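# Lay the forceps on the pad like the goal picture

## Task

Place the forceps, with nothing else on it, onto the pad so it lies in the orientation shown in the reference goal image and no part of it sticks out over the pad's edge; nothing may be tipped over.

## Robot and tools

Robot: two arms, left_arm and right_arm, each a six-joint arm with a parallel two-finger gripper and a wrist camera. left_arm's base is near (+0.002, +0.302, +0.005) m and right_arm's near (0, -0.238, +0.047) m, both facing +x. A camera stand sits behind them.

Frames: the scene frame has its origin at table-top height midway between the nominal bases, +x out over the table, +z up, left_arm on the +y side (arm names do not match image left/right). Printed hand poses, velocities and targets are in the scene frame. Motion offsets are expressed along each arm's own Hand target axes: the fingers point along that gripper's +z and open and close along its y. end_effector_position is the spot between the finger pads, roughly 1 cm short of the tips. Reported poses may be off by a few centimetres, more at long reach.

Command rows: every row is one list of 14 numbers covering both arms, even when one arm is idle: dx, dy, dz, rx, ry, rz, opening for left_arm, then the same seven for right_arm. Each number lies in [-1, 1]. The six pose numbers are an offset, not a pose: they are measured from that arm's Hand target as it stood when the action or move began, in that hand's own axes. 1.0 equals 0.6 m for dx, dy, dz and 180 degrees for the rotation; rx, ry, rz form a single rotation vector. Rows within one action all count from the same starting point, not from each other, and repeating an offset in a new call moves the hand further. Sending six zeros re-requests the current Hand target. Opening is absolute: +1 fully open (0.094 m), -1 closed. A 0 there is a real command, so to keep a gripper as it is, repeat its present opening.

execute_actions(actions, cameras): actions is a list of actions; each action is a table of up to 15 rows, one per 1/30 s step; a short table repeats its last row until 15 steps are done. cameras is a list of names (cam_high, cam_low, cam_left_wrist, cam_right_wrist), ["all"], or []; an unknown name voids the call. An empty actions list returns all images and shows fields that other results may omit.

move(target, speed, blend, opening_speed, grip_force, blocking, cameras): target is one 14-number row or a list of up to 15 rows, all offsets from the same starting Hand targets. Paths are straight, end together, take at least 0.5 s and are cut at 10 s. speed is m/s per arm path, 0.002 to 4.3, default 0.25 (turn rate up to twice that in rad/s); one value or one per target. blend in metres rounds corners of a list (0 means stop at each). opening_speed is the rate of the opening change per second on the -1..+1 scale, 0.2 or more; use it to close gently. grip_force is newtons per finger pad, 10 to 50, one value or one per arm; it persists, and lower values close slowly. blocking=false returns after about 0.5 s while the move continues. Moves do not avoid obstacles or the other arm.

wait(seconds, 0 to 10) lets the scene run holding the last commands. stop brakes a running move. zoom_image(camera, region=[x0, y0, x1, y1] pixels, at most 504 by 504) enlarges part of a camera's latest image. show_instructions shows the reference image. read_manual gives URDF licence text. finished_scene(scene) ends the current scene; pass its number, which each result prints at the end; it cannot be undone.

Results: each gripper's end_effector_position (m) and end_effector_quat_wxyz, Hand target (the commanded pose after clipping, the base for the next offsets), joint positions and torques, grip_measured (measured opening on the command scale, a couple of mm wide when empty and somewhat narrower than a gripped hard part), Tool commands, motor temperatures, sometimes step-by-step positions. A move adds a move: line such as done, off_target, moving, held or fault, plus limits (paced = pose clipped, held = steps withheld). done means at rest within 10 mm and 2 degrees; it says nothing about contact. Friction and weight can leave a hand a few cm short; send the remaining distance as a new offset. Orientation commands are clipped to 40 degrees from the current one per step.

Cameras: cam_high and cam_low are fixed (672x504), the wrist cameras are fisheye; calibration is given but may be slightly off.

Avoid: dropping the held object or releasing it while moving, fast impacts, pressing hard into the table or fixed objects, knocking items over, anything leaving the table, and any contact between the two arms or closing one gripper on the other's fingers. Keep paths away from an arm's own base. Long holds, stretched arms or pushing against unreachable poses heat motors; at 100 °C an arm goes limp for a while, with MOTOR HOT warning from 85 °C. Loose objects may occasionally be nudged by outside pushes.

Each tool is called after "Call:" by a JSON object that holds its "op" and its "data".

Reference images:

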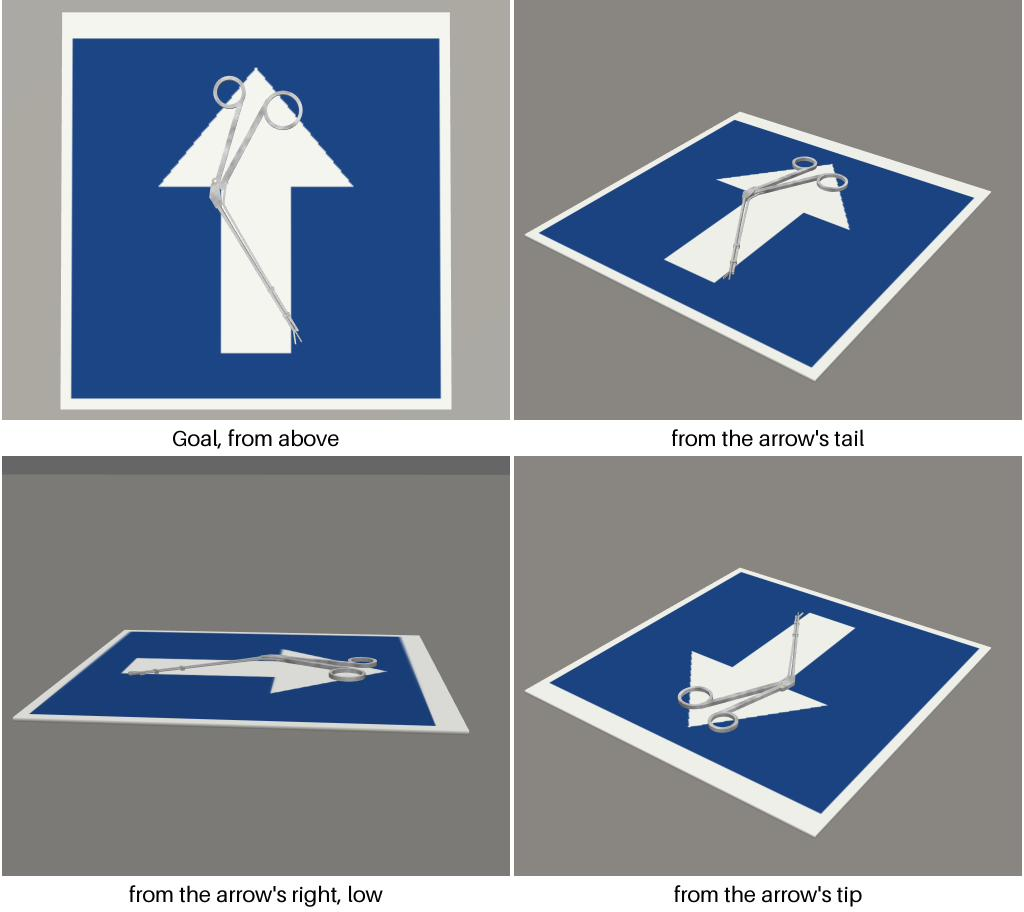

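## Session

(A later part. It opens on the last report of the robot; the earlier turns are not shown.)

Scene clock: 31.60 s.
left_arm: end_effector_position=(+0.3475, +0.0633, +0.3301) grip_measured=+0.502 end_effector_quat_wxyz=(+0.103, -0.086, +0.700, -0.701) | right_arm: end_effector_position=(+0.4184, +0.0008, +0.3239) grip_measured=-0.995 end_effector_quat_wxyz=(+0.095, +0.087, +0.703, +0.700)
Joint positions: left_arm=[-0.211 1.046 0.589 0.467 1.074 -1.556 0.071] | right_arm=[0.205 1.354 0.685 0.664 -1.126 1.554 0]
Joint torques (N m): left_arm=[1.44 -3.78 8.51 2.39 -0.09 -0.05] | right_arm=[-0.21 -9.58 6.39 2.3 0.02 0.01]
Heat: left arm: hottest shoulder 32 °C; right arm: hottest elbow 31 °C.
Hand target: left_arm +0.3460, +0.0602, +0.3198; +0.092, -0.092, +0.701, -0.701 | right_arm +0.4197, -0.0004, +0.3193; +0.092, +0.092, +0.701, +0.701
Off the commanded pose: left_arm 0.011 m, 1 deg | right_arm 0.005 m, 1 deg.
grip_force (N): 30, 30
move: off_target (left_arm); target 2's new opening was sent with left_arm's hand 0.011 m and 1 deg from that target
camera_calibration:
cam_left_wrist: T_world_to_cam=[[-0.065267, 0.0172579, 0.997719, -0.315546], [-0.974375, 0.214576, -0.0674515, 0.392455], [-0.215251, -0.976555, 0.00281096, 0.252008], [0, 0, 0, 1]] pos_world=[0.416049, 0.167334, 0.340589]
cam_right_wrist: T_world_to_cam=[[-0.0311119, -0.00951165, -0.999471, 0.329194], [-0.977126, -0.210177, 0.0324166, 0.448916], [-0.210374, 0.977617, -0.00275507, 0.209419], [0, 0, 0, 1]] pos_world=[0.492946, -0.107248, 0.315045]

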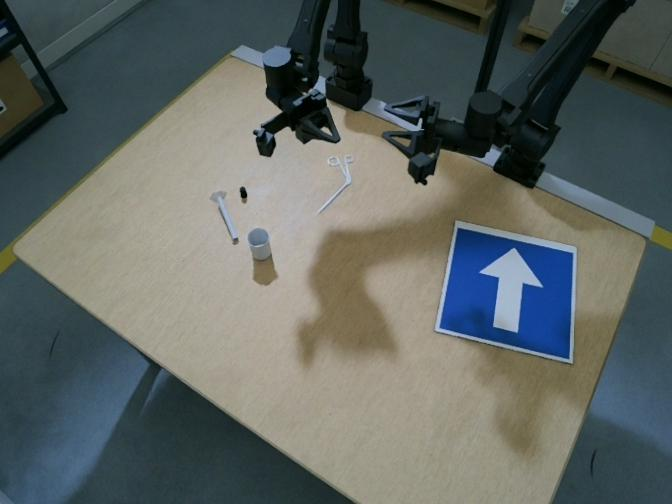

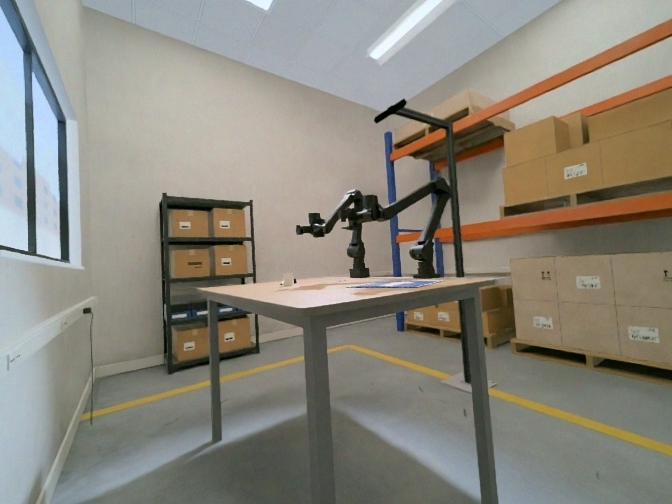

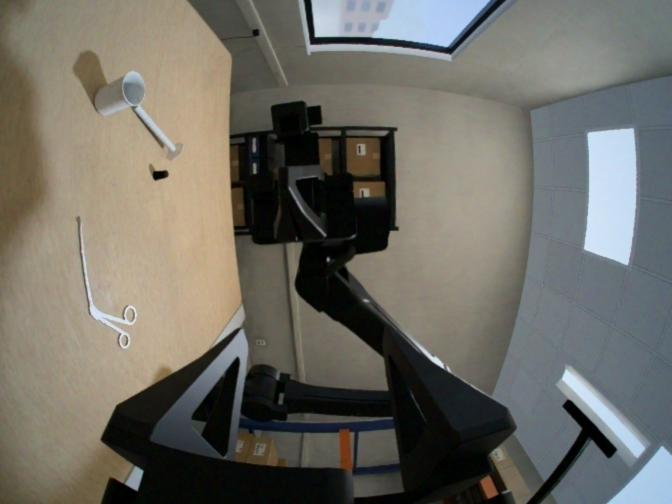

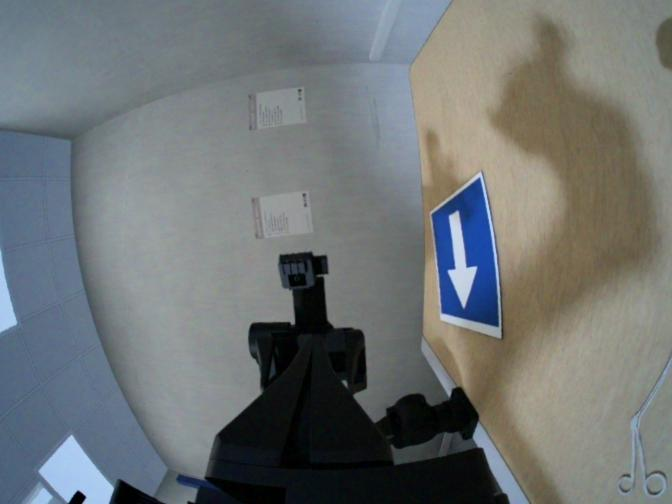

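Call:
{"op": "move", "data": {"target": [-0.1623,0,-0.129,0,-0.139,0,0.5,0.0560,-0.3988,-0.0790,0.4921,0.0391,-0.0910,0.0], "speed": 0.38, "cameras": ["all"]}}

Call:
{"op": "zoom_image", "data": {"camera": "cam_right_wrist", "region": [230, 190, 400, 440]}}

Scene clock: 35.33 s.
left_arm: end_effector_position=(+0.4180, +0.1558, +0.3250) grip_measured=+0.502 end_effector_quat_wxyz=(+0.242, -0.233, +0.668, -0.664) | right_arm: end_effector_position=(+0.3571, -0.0477, +0.0658) grip_measured=-0.002 end_effector_quat_wxyz=(+0.036, -0.006, +0.999, -0.008)
Joint positions: left_arm=[-0.016 1.046 0.578 0.467 0.85 -1.557 0.071] | right_arm=[0.53 1.584 0.898 -0.829 0.049 0.499 0.047]
Joint torques (N m): left_arm=[2.73 -4.31 9.14 2.52 -0.08 -0.05] | right_arm=[0.21 -12.4 9.35 -0.08 0.13 0.1]
Heat: left arm: hottest shoulder 31 °C; right arm: hottest elbow 31 °C.
Hand target: left_arm +0.4201, +0.1601, +0.3198; +0.242, -0.242, +0.664, -0.665 | right_arm +0.3751, -0.0375, +0.0801; +0.052, +0.001, +0.999, +0.000
Off the commanded pose: left_arm 0.007 m, 1 deg | right_arm 0.025 m, 2 deg.
grip_force (N): 30, 30
move: off_target (right_arm)
camera_calibration:
cam_left_wrist: T_world_to_cam=[[-0.0556254, -0.00828442, 0.998417, -0.307668], [-0.978174, -0.200053, -0.0561576, 0.503491], [0.200202, -0.97975, 0.00302444, 0.18426], [0, 0, 0, 1]] pos_world=[0.438499, 0.278705, 0.334898]
cam_right_wrist: T_world_to_cam=[[-0.030193, -0.999143, 0.0283297, -0.0463967], [-0.921797, 0.0387926, 0.385726, 0.355959], [-0.386495, -0.014468, -0.922178, 0.319315], [0, 0, 0, 1]] pos_world=[0.450134, -0.0555456, 0.158477]

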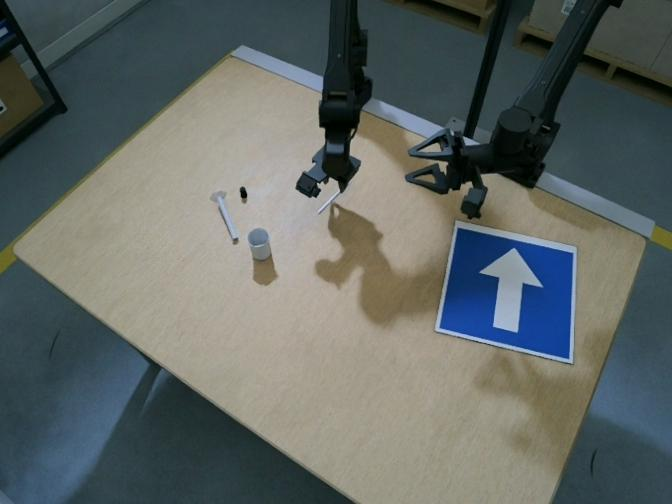

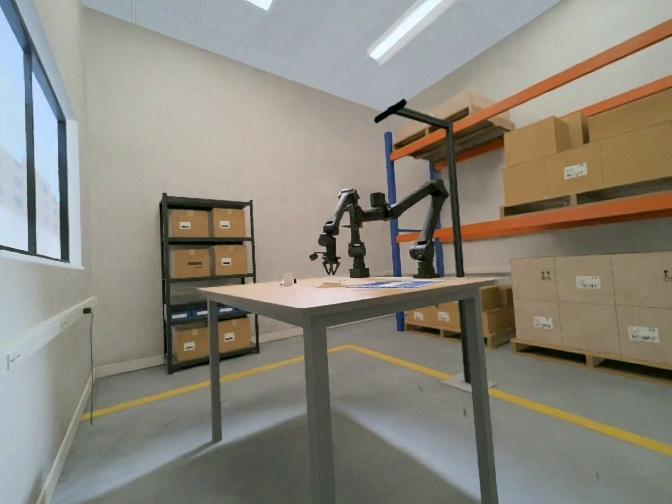

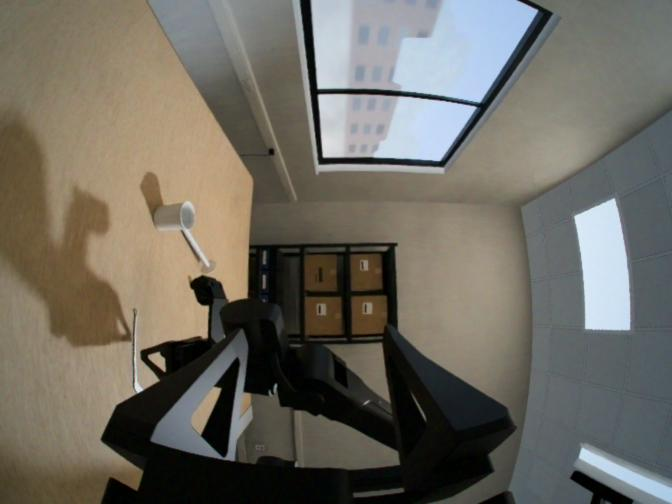

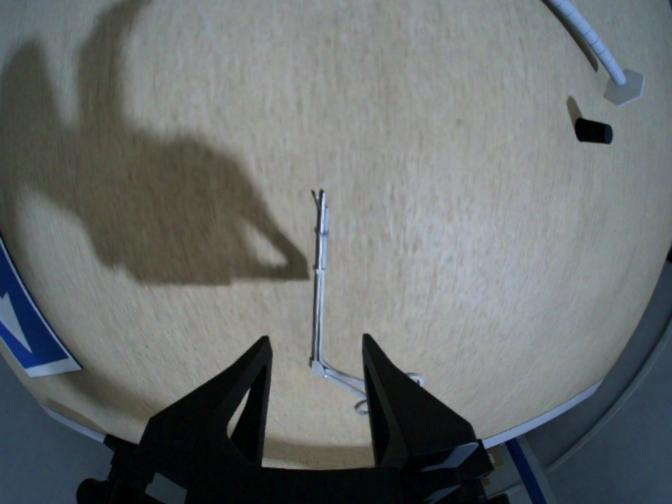

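Scaled by 2.016 from the camera's 672x504 image, which has a finer 960x720 frame.

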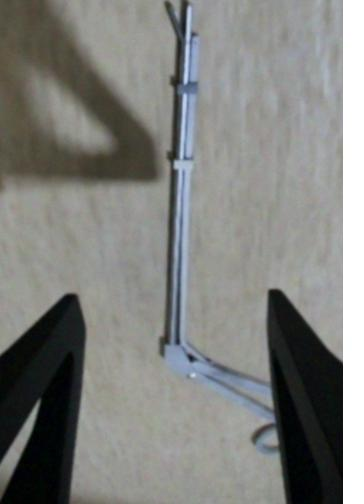

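Call:
{"op": "move", "data": {"target": [0,0,0,0,0,0,0.5,-0.0018,-0.0013,0.0557,0.002,0,0.0277,0.0], "speed": 0.1, "cameras": ["cam_right_wrist"]}}

Call:
{"op": "zoom_image", "data": {"camera": "cam_right_wrist", "region": [230, 190, 400, 440]}}

Scene clock: 36.87 s.
left_arm: end_effector_position=(+0.4180, +0.1558, +0.3250) grip_measured=+0.502 end_effector_quat_wxyz=(+0.242, -0.233, +0.668, -0.664) | right_arm: end_effector_position=(+0.3639, -0.0448, +0.0405) grip_measured=-0.002 end_effector_quat_wxyz=(+0.036, +0.033, +0.999, -0.010)
Joint positions: left_arm=[-0.016 1.046 0.578 0.467 0.85 -1.557 0.071] | right_arm=[0.53 1.652 0.898 -0.765 0.054 0.577 0.047]
Joint torques (N m): left_arm=[2.61 -4.37 9.11 2.48 -0.08 -0.05] | right_arm=[-0.26 -12.69 7.5 0.76 0.14 0.15]
Heat: left arm: hottest shoulder 31 °C; right arm: hottest elbow 31 °C.
Hand target: left_arm +0.4201, +0.1601, +0.3198; +0.242, -0.242, +0.664, -0.665 | right_arm +0.3797, -0.0383, +0.0470; +0.052, +0.044, +0.998, -0.001
Off the commanded pose: left_arm 0.007 m, 1 deg | right_arm 0.018 m, 2 deg.
grip_force (N): 30, 30
move: off_target (right_arm)
camera_calibration:
cam_right_wrist: T_world_to_cam=[[-0.108168, -0.993713, 0.0288907, -0.0139073], [-0.916165, 0.110924, 0.385146, 0.37316], [-0.385929, 0.0151916, -0.922403, 0.299757], [0, 0, 0, 1]] pos_world=[0.456057, -0.059766, 0.133177]
Images, in order (width x height): cam_right_wrist 672x504.

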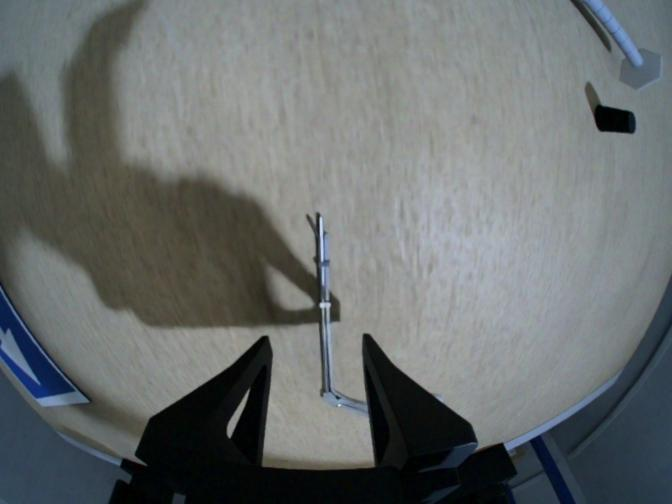

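Scaled by 2.016 from the camera's 672x504 image, which has a finer 960x720 frame.

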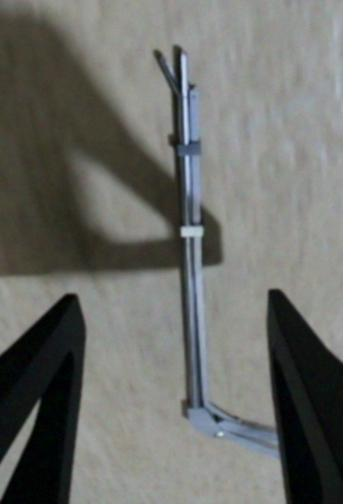

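Call:
{"op": "move", "data": {"target": [0,0,0,0,0,0,0.5,0.0297,-0.0143,0.0288,0,0,0,-0.2], "speed": 0.08, "cameras": ["cam_right_wrist"]}}

Call:
{"op": "zoom_image", "data": {"camera": "cam_right_wrist", "region": [230, 290, 400, 390]}}

Scene clock: 38.20 s.
left_arm: end_effector_position=(+0.4180, +0.1558, +0.3250) grip_measured=+0.502 end_effector_quat_wxyz=(+0.242, -0.233, +0.668, -0.664) | right_arm: end_effector_position=(+0.3617, -0.0462, +0.0306) grip_measured=-0.198 end_effector_quat_wxyz=(+0.049, +0.037, +0.998, -0.002)
Joint positions: left_arm=[-0.016 1.046 0.578 0.467 0.85 -1.557 0.071] | right_arm=[0.53 1.652 0.86 -0.697 0.055 0.583 0.038]
Joint torques (N m): left_arm=[2.67 -4.31 9.1 2.5 -0.07 -0.06] | right_arm=[0.15 -12.28 5.14 0.83 0.14 0.14]
Heat: left arm: hottest shoulder 31 °C; right arm: hottest elbow 31 °C.
Hand target: left_arm +0.4201, +0.1601, +0.3198; +0.242, -0.242, +0.664, -0.665 | right_arm +0.3630, -0.0454, +0.0279; +0.052, +0.044, +0.998, -0.001
Off the commanded pose: left_arm 0.007 m, 1 deg | right_arm 0.003 m, 1 deg.
grip_force (N): 30, 30
move: done
camera_calibration:
cam_right_wrist: T_world_to_cam=[[-0.114045, -0.993412, 0.0112093, -0.0126182], [-0.925678, 0.110352, 0.361861, 0.379237], [-0.360714, 0.030892, -0.932165, 0.281723], [0, 0, 0, 1]] pos_world=[0.451234, -0.0630876, 0.125522]
Images, in order (width x height): cam_right_wrist 672x504.

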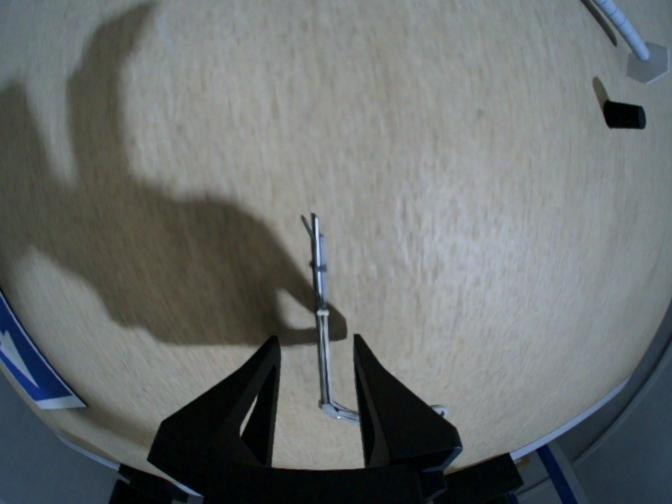

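Scaled by 2.965 from the camera's 672x504 image, which has a finer 960x720 frame.

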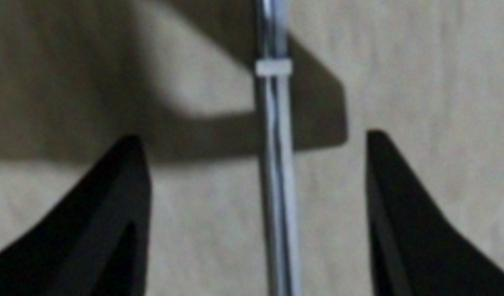

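Call:
{"op": "move", "data": {"target": [0,0,0,0,0,0,0.5,0.0055,-0.0063,0.0168,0,0,0,-0.2], "speed": 0.05, "cameras": ["cam_right_wrist"]}}

Call:
{"op": "zoom_image", "data": {"camera": "cam_right_wrist", "region": [230, 290, 400, 390]}}

Scene clock: 39.20 s.
left_arm: end_effector_position=(+0.4180, +0.1558, +0.3250) grip_measured=+0.502 end_effector_quat_wxyz=(+0.242, -0.233, +0.668, -0.664) | right_arm: end_effector_position=(+0.3612, -0.0466, +0.0242) grip_measured=-0.198 end_effector_quat_wxyz=(+0.054, +0.037, +0.998, +0.001)
Joint positions: left_arm=[-0.016 1.046 0.578 0.467 0.85 -1.557 0.071] | right_arm=[0.53 1.659 0.845 -0.664 0.055 0.583 0.038]
Joint torques (N m): left_arm=[2.67 -4.31 9.16 2.5 -0.08 -0.05] | right_arm=[-0.26 -11.75 4.7 0.88 0.13 0.09]
Heat: left arm: hottest shoulder 31 °C; right arm: hottest elbow 31 °C.
Hand target: left_arm +0.4201, +0.1601, +0.3198; +0.242, -0.242, +0.664, -0.665 | right_arm +0.3605, -0.0489, +0.0175; +0.052, +0.044, +0.998, -0.001
Off the commanded pose: left_arm 0.007 m, 1 deg | right_arm 0.007 m, 1 deg.
grip_force (N): 30, 30
move: done
camera_calibration:
cam_right_wrist: T_world_to_cam=[[-0.114494, -0.993413, 0.004704, -0.0126444], [-0.929107, 0.108757, 0.353457, 0.382445], [-0.35164, 0.0360984, -0.935439, 0.272553], [0, 0, 0, 1]] pos_world=[0.449725, -0.0639932, 0.119838]
Images, in order (width x height): cam_right_wrist 672x504.

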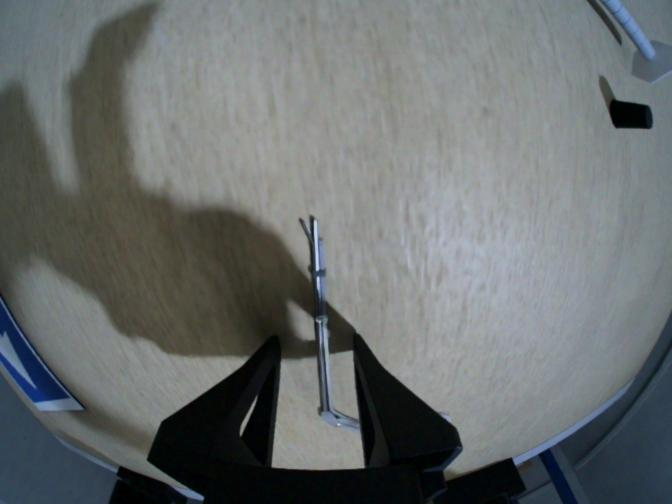

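Scaled by 2.965 from the camera's 672x504 image, which has a finer 960x720 frame.

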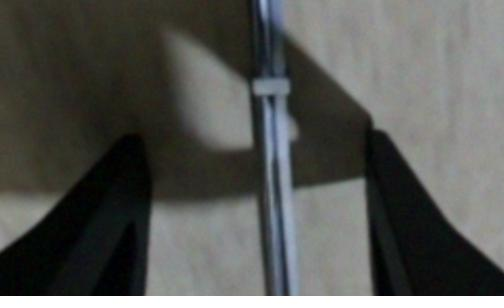

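Call:
{"op": "move", "data": {"target": [0,0,0,0,0,0,0.5,0.0,-0.0075,0.0035,0,0.0333,0,-0.3], "speed": 0.05, "cameras": ["cam_right_wrist"]}}

Call:
{"op": "zoom_image", "data": {"camera": "cam_right_wrist", "region": [230, 290, 400, 390]}}

Scene clock: 41.03 s.
left_arm: end_effector_position=(+0.4180, +0.1558, +0.3250) grip_measured=+0.502 end_effector_quat_wxyz=(+0.242, -0.233, +0.668, -0.664) | right_arm: end_effector_position=(+0.3561, -0.0498, +0.0226) grip_measured=-0.298 end_effector_quat_wxyz=(+0.012, +0.047, +0.999, +0.010)
Joint positions: left_arm=[-0.016 1.046 0.578 0.467 0.85 -1.557 0.071] | right_arm=[0.503 1.681 0.874 -0.734 -0.005 0.579 0.033]
Joint torques (N m): left_arm=[2.73 -4.25 9.09 2.51 -0.08 -0.05] | right_arm=[-0.97 -10.52 6.69 -0.25 0.11 -0.19]
Heat: left arm: hottest shoulder 31 °C; right arm: hottest elbow 31 °C.
Hand target: left_arm +0.4201, +0.1601, +0.3198; +0.242, -0.242, +0.664, -0.665 | right_arm +0.3603, -0.0534, +0.0153; +0.000, +0.044, +0.999, +0.001
Off the commanded pose: left_arm 0.007 m, 1 deg | right_arm 0.009 m, 2 deg.
grip_force (N): 30, 30
move: done
camera_calibration:
cam_right_wrist: T_world_to_cam=[[-0.133259, -0.99106, -0.00642443, -0.00936692], [-0.893938, 0.117396, 0.432542, 0.364763], [-0.427921, 0.063383, -0.901591, 0.297192], [0, 0, 0, 1]] pos_world=[0.452002, -0.0709417, 0.110111]
Images, in order (width x height): cam_right_wrist 672x504.

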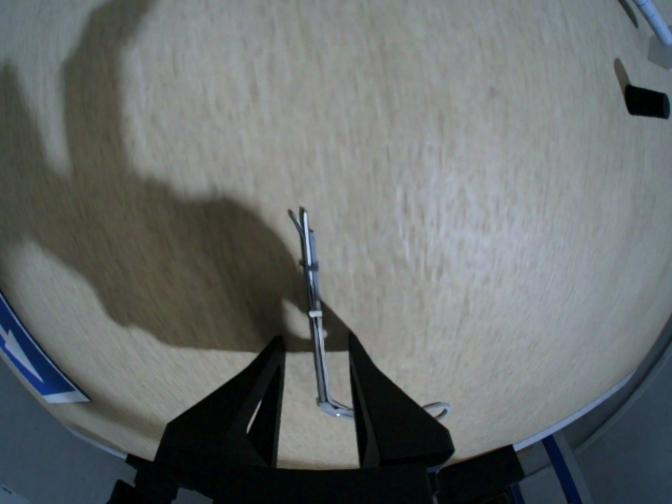

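Scaled by 2.965 from the camera's 672x504 image, which has a finer 960x720 frame.

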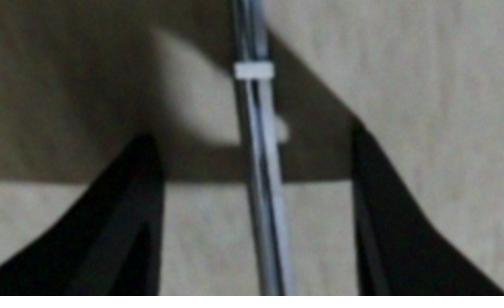

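Call:
{"op": "move", "data": {"target": [0,0,0,0,0,0,0.5,0,0,0,0,0,0,-1], "speed": 0.05, "grip_force": [50,40], "opening_speed": 0.6, "cameras": ["cam_right_wrist"]}}

Call:
{"op": "zoom_image", "data": {"camera": "cam_right_wrist", "region": [230, 230, 400, 450]}}

Scene clock: 42.80 s.
left_arm: end_effector_position=(+0.4180, +0.1558, +0.3250) grip_measured=+0.502 end_effector_quat_wxyz=(+0.242, -0.233, +0.668, -0.664) | right_arm: end_effector_position=(+0.3555, -0.0502, +0.0225) grip_measured=-0.929 end_effector_quat_wxyz=(+0.010, +0.046, +0.999, +0.009)
Joint positions: left_arm=[-0.016 1.046 0.578 0.467 0.85 -1.557 0.071] | right_arm=[0.503 1.681 0.874 -0.737 -0.005 0.577 0.003]
Joint torques (N m): left_arm=[2.67 -4.25 9.13 2.5 -0.08 -0.06] | right_arm=[-0.97 -10.58 6.69 -0.24 0.12 -0.17]
Heat: left arm: hottest shoulder 31 °C; right arm: hottest elbow 31 °C.
Hand target: left_arm +0.4201, +0.1601, +0.3198; +0.242, -0.242, +0.664, -0.665 | right_arm +0.3603, -0.0534, +0.0155; +0.000, +0.044, +0.999, +0.001
Off the commanded pose: left_arm 0.007 m, 1 deg | right_arm 0.009 m, 1 deg.
grip_force (N): 50, 40
move: done
camera_calibration:
cam_right_wrist: T_world_to_cam=[[-0.131423, -0.991316, -0.00453731, -0.0105714], [-0.893017, 0.116401, 0.434708, 0.363825], [-0.430405, 0.0611824, -0.90056, 0.297606], [0, 0, 0, 1]] pos_world=[0.451604, -0.0710374, 0.109806]
Images, in order (width x height): cam_right_wrist 672x504.

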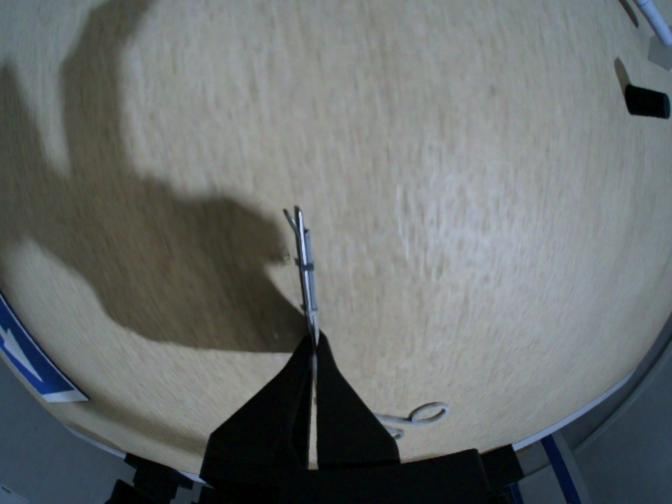

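Scaled by 2.291 from the camera's 672x504 image, which has a finer 960x720 frame.

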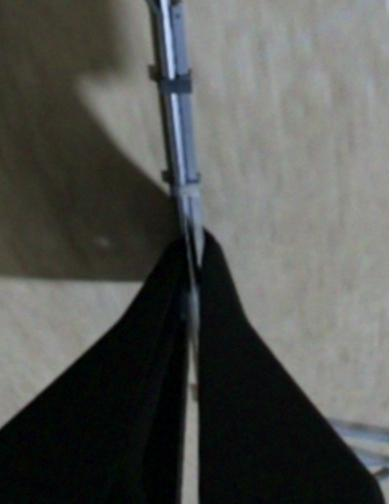

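Call:
{"op": "move", "data": {"target": [0,0,0,0,0,0,0.5,0,0,-0.1,0,0,0,-1], "speed": 0.06, "cameras": ["cam_right_wrist"]}}

Call:
{"op": "zoom_image", "data": {"camera": "cam_right_wrist", "region": [230, 200, 480, 450]}}

Scene clock: 44.33 s.
left_arm: end_effector_position=(+0.4180, +0.1558, +0.3250) grip_measured=+0.502 end_effector_quat_wxyz=(+0.242, -0.233, +0.668, -0.664) | right_arm: end_effector_position=(+0.3398, -0.0599, +0.0563) grip_measured=-0.932 end_effector_quat_wxyz=(-0.022, +0.047, +0.999, -0.011)
Joint positions: left_arm=[-0.016 1.046 0.578 0.467 0.85 -1.557 0.071] | right_arm=[0.5 1.613 0.903 -0.909 -0.003 0.577 0.003]
Joint torques (N m): left_arm=[2.73 -4.31 9.1 2.48 -0.08 -0.04] | right_arm=[-0.73 -13.8 8.8 -0.35 0.1 -0.17]
Heat: left arm: hottest shoulder 31 °C; right arm: hottest elbow 31 °C.
Hand target: left_arm +0.4201, +0.1601, +0.3198; +0.242, -0.242, +0.664, -0.665 | right_arm +0.3603, -0.0535, +0.0754; +0.000, +0.044, +0.999, +0.001
Off the commanded pose: left_arm 0.007 m, 1 deg | right_arm 0.029 m, 3 deg.
grip_force (N): 50, 40
move: off_target (right_arm)
camera_calibration:
cam_right_wrist: T_world_to_cam=[[-0.132847, -0.990325, 0.0401004, -0.0240365], [-0.862295, 0.135431, 0.487961, 0.324026], [-0.488671, 0.0302458, -0.871944, 0.338143], [0, 0, 0, 1]] pos_world=[0.441454, -0.0779145, 0.137693]
Images, in order (width x height): cam_right_wrist 672x504.

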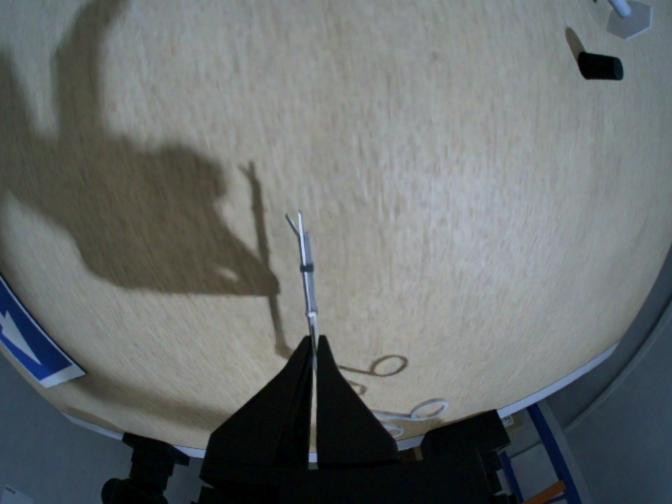

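Scaled by 2.016 from the camera's 672x504 image, which has a finer 960x720 frame.

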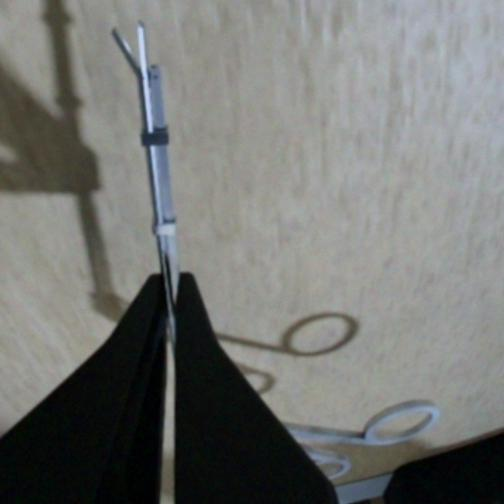

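Call:
{"op": "move", "data": {"target": [0,0,0,0,0,0,0.5,-0.0747,0.0970,-0.4075,-0.499,-0.0216,0.0216,-1], "speed": 0.28, "cameras": ["all"]}}

Scene clock: 49.33 s.
left_arm: end_effector_position=(+0.4180, +0.1558, +0.3250) grip_measured=+0.502 end_effector_quat_wxyz=(+0.242, -0.233, +0.668, -0.664) | right_arm: end_effector_position=(+0.4095, -0.0008, +0.3232) grip_measured=-0.932 end_effector_quat_wxyz=(+0.065, +0.058, +0.706, +0.703)
Joint positions: left_arm=[-0.016 1.046 0.578 0.467 0.85 -1.557 0.071] | right_arm=[0.19 1.366 0.696 0.661 -1.224 1.55 0.003]
Joint torques (N m): left_arm=[2.67 -4.31 9.13 2.52 -0.08 -0.05] | right_arm=[0.21 -9.82 6.49 2.26 0.01 0.05]
Heat: left arm: hottest shoulder 31 °C; right arm: hottest elbow 31 °C.
Hand target: left_arm +0.4201, +0.1601, +0.3198; +0.242, -0.242, +0.664, -0.665 | right_arm +0.4100, -0.0002, +0.3201; +0.062, +0.062, +0.704, +0.705
Off the commanded pose: left_arm 0.007 m, 1 deg | right_arm 0.003 m, 1 deg.
grip_force (N): 50, 40
move: done
camera_calibration:
cam_left_wrist: T_world_to_cam=[[-0.0556254, -0.00828442, 0.998417, -0.307668], [-0.978174, -0.200053, -0.0561576, 0.503491], [0.200202, -0.97975, 0.00302444, 0.18426], [0, 0, 0, 1]] pos_world=[0.438499, 0.278705, 0.334898]
cam_right_wrist: T_world_to_cam=[[-0.0310623, -0.0130562, -0.999432, 0.328132], [-0.956247, -0.290634, 0.0335168, 0.430806], [-0.290907, 0.956745, -0.00345716, 0.242304], [0, 0, 0, 1]] pos_world=[0.492637, -0.102332, 0.314345]

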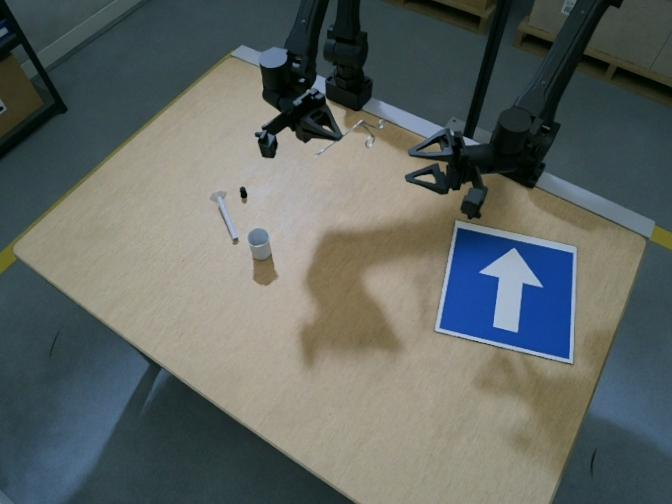

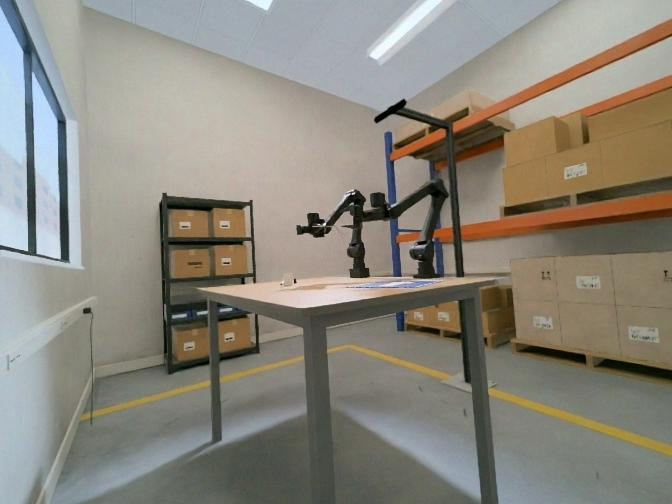

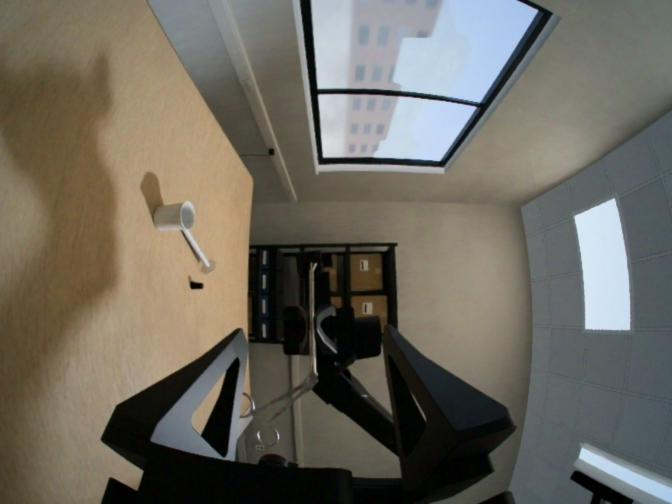

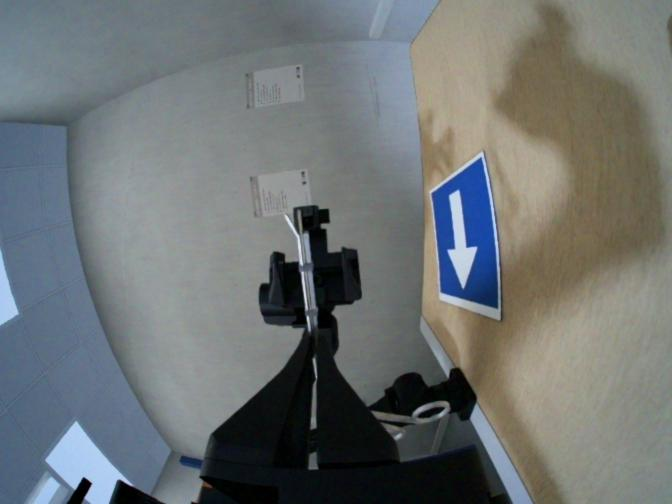

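Call:
{"op": "zoom_image", "data": {"camera": "cam_left_wrist", "region": [230, 240, 400, 460]}}

Call:
{"op": "zoom_image", "data": {"camera": "cam_high", "region": [240, 40, 440, 190]}}

Scaled by 2.291 from the camera's 672x504 image, which has a finer 960x720 frame.

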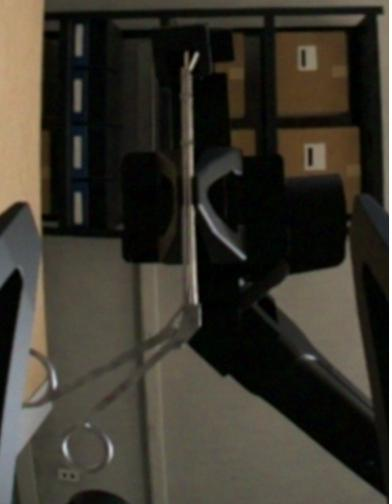

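Scaled by 2.520 from the camera's 672x504 image, which has a finer 960x720 frame.

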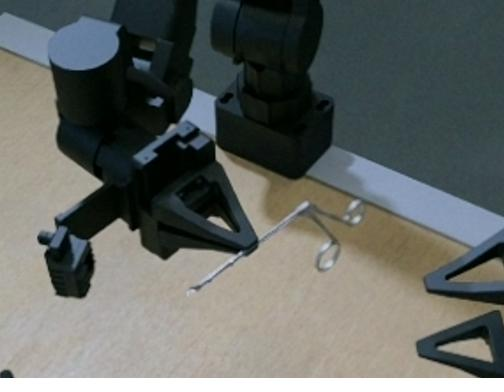

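Call:
{"op": "move", "data": {"target": [0.1862,0.0347,0.0660,0,0.1667,0,0.3,0,0,0,0,0,0,-1], "speed": 0.22, "cameras": ["all"]}}

Call:
{"op": "zoom_image", "data": {"camera": "cam_left_wrist", "region": [230, 200, 400, 440]}}

Call:
{"op": "zoom_image", "data": {"camera": "cam_high", "region": [240, 40, 440, 190]}}

Scene clock: 51.87 s.
left_arm: end_effector_position=(+0.3558, +0.0618, +0.2914) grip_measured=+0.302 end_effector_quat_wxyz=(+0.060, -0.070, +0.708, -0.701) | right_arm: end_effector_position=(+0.4095, -0.0008, +0.3234) grip_measured=-0.932 end_effector_quat_wxyz=(+0.065, +0.058, +0.706, +0.703)
Joint positions: left_arm=[-0.19 1.179 0.578 0.571 1.178 -1.557 0.061] | right_arm=[0.19 1.366 0.696 0.664 -1.224 1.553 0.003]
Joint torques (N m): left_arm=[1.61 -5.36 10.81 2.35 0.16 -0.03] | right_arm=[0.21 -9.82 6.46 2.28 0.02 0.04]
Heat: left arm: hottest shoulder 31 °C; right arm: hottest elbow 31 °C.
Hand target: left_arm +0.3600, +0.0579, +0.2989; +0.062, -0.061, +0.704, -0.704 | right_arm +0.4100, -0.0002, +0.3200; +0.062, +0.062, +0.704, +0.705
Off the commanded pose: left_arm 0.009 m, 1 deg | right_arm 0.003 m, 1 deg.
grip_force (N): 50, 40
move: done
camera_calibration:
cam_left_wrist: T_world_to_cam=[[-0.0246641, 0.0138177, 0.9996, -0.291129], [-0.954923, 0.295565, -0.0276474, 0.374685], [-0.295828, -0.955223, 0.00590501, 0.278844], [0, 0, 0, 1]] pos_world=[0.433105, 0.159637, 0.299725]
cam_right_wrist: T_world_to_cam=[[-0.0310098, -0.0122039, -0.999445, 0.3283], [-0.956249, -0.290663, 0.0332187, 0.430989], [-0.290907, 0.956748, -0.0026566, 0.242082], [0, 0, 0, 1]] pos_world=[0.492737, -0.102332, 0.314444]

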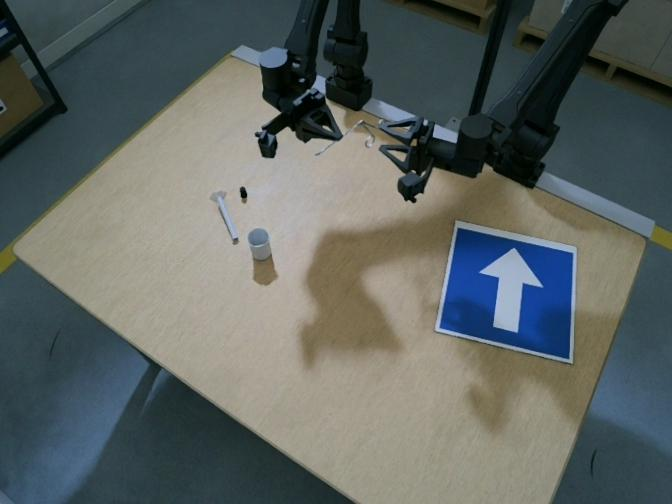

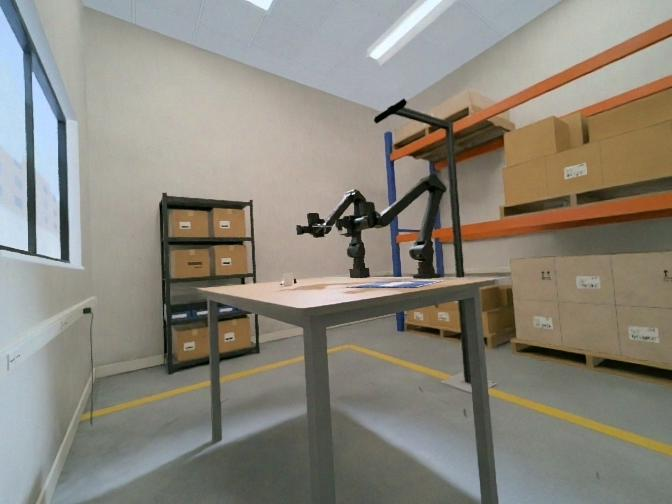

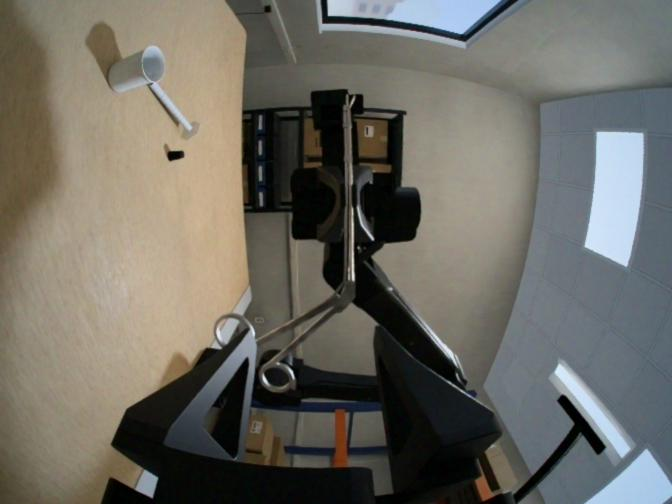

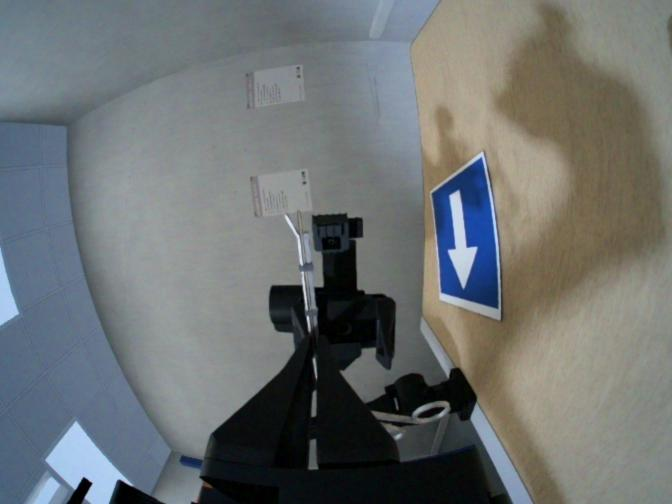

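Scaled by 2.100 from the camera's 672x504 image, which has a finer 960x720 frame.

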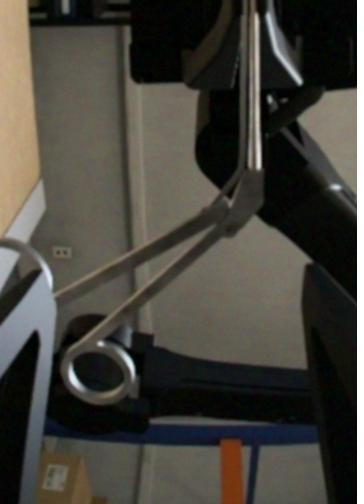

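Scaled by 2.520 from the camera's 672x504 image, which has a finer 960x720 frame.

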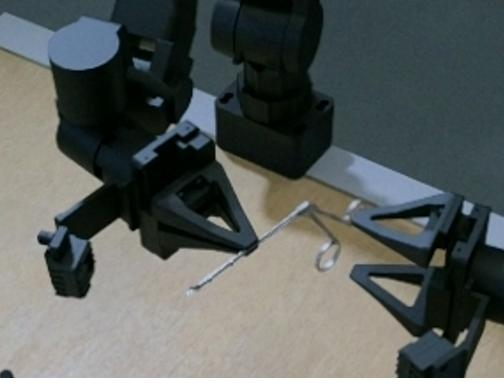

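Call:
{"op": "zoom_image", "data": {"camera": "cam_left_wrist", "region": [290, 80, 410, 300]}}

Scaled by 2.291 from the camera's 672x504 image, which has a finer 960x720 frame.

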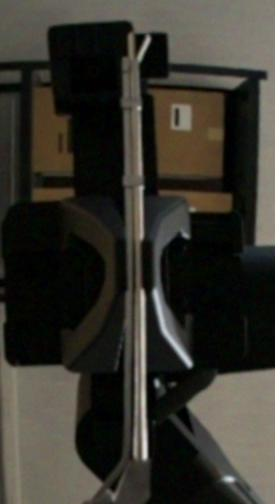

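Call:
{"op": "move", "data": {"target": [-0.0168,-0.0318,0.0587,0,0,0,0.1,0,0,0,0,0,0,-1], "speed": 0.12, "cameras": ["cam_left_wrist","cam_right_wrist"]}}

Call:
{"op": "zoom_image", "data": {"camera": "cam_left_wrist", "region": [230, 200, 400, 400]}}

Call:
{"op": "zoom_image", "data": {"camera": "cam_right_wrist", "region": [230, 200, 480, 450]}}

Scene clock: 54.00 s.
left_arm: end_effector_position=(+0.3645, +0.0320, +0.3041) grip_measured=+0.102 end_effector_quat_wxyz=(+0.062, -0.064, +0.707, -0.702) | right_arm: end_effector_position=(+0.4095, -0.0008, +0.3234) grip_measured=-0.932 end_effector_quat_wxyz=(+0.065, +0.058, +0.706, +0.703)
Joint positions: left_arm=[-0.269 1.207 0.634 0.559 1.104 -1.559 0.052] | right_arm=[0.19 1.366 0.696 0.664 -1.224 1.553 0.003]
Joint torques (N m): left_arm=[1.44 -5.66 13.38 1.13 -0.08 -0.04] | right_arm=[0.15 -9.82 6.45 2.25 0.02 0.04]
Heat: left arm: hottest shoulder 31 °C; right arm: hottest elbow 31 °C.
Hand target: left_arm +0.3760, +0.0250, +0.3180; +0.062, -0.061, +0.704, -0.704 | right_arm +0.4100, -0.0002, +0.3200; +0.062, +0.062, +0.704, +0.705
Off the commanded pose: left_arm 0.019 m, 1 deg | right_arm 0.003 m, 1 deg.
grip_force (N): 50, 40
move: off_target (left_arm)
camera_calibration:
cam_left_wrist: T_world_to_cam=[[-0.0364133, 0.0163837, 0.999203, -0.298783], [-0.953161, 0.299854, -0.039652, 0.395101], [-0.300265, -0.953844, 0.00469761, 0.254777], [0, 0, 0, 1]] pos_world=[0.442215, 0.12944, 0.313014]
cam_right_wrist: T_world_to_cam=[[-0.0310098, -0.0122039, -0.999445, 0.3283], [-0.956249, -0.290663, 0.0332187, 0.430989], [-0.290907, 0.956748, -0.0026566, 0.242082], [0, 0, 0, 1]] pos_world=[0.492737, -0.102332, 0.314444]
Images, in order (width x height): cam_left_wrist 672x504, cam_right_wrist 672x504.

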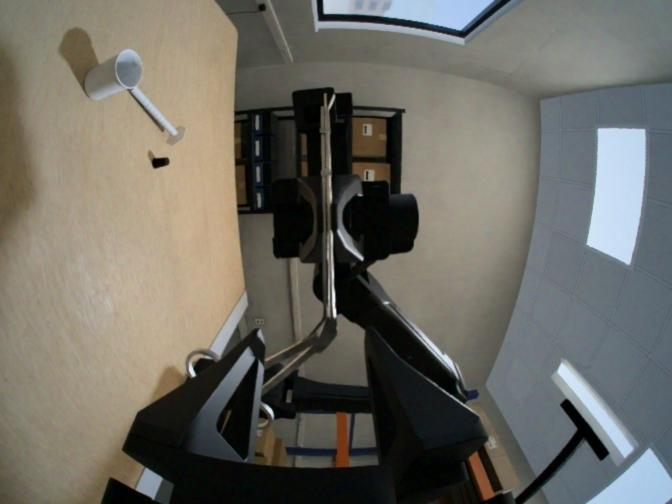

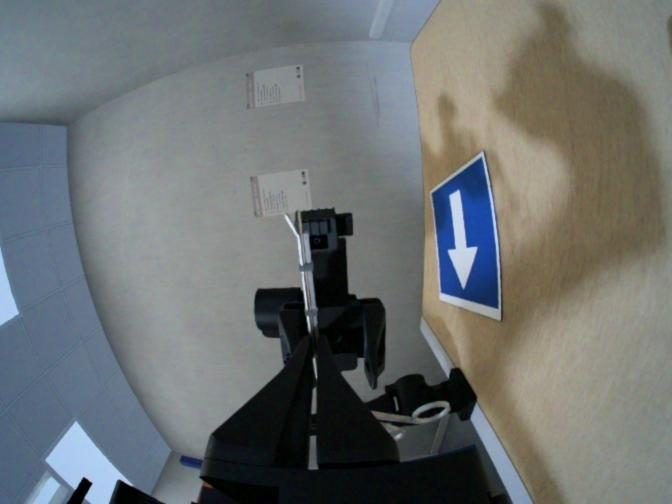

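Scaled by 2.520 from the camera's 672x504 image, which has a finer 960x720 frame.

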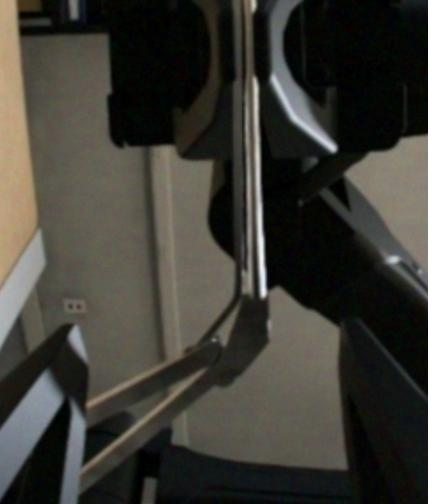

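Scaled by 2.016 from the camera's 672x504 image, which has a finer 960x720 frame.

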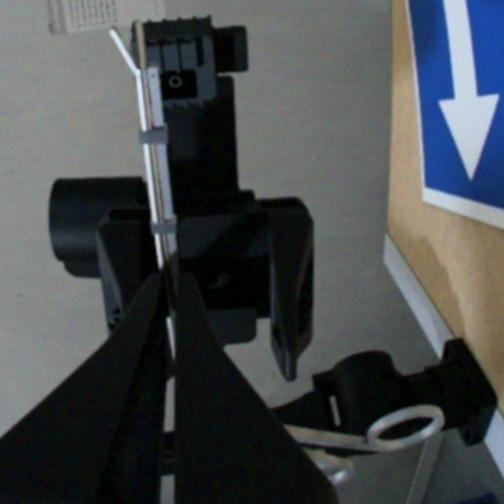

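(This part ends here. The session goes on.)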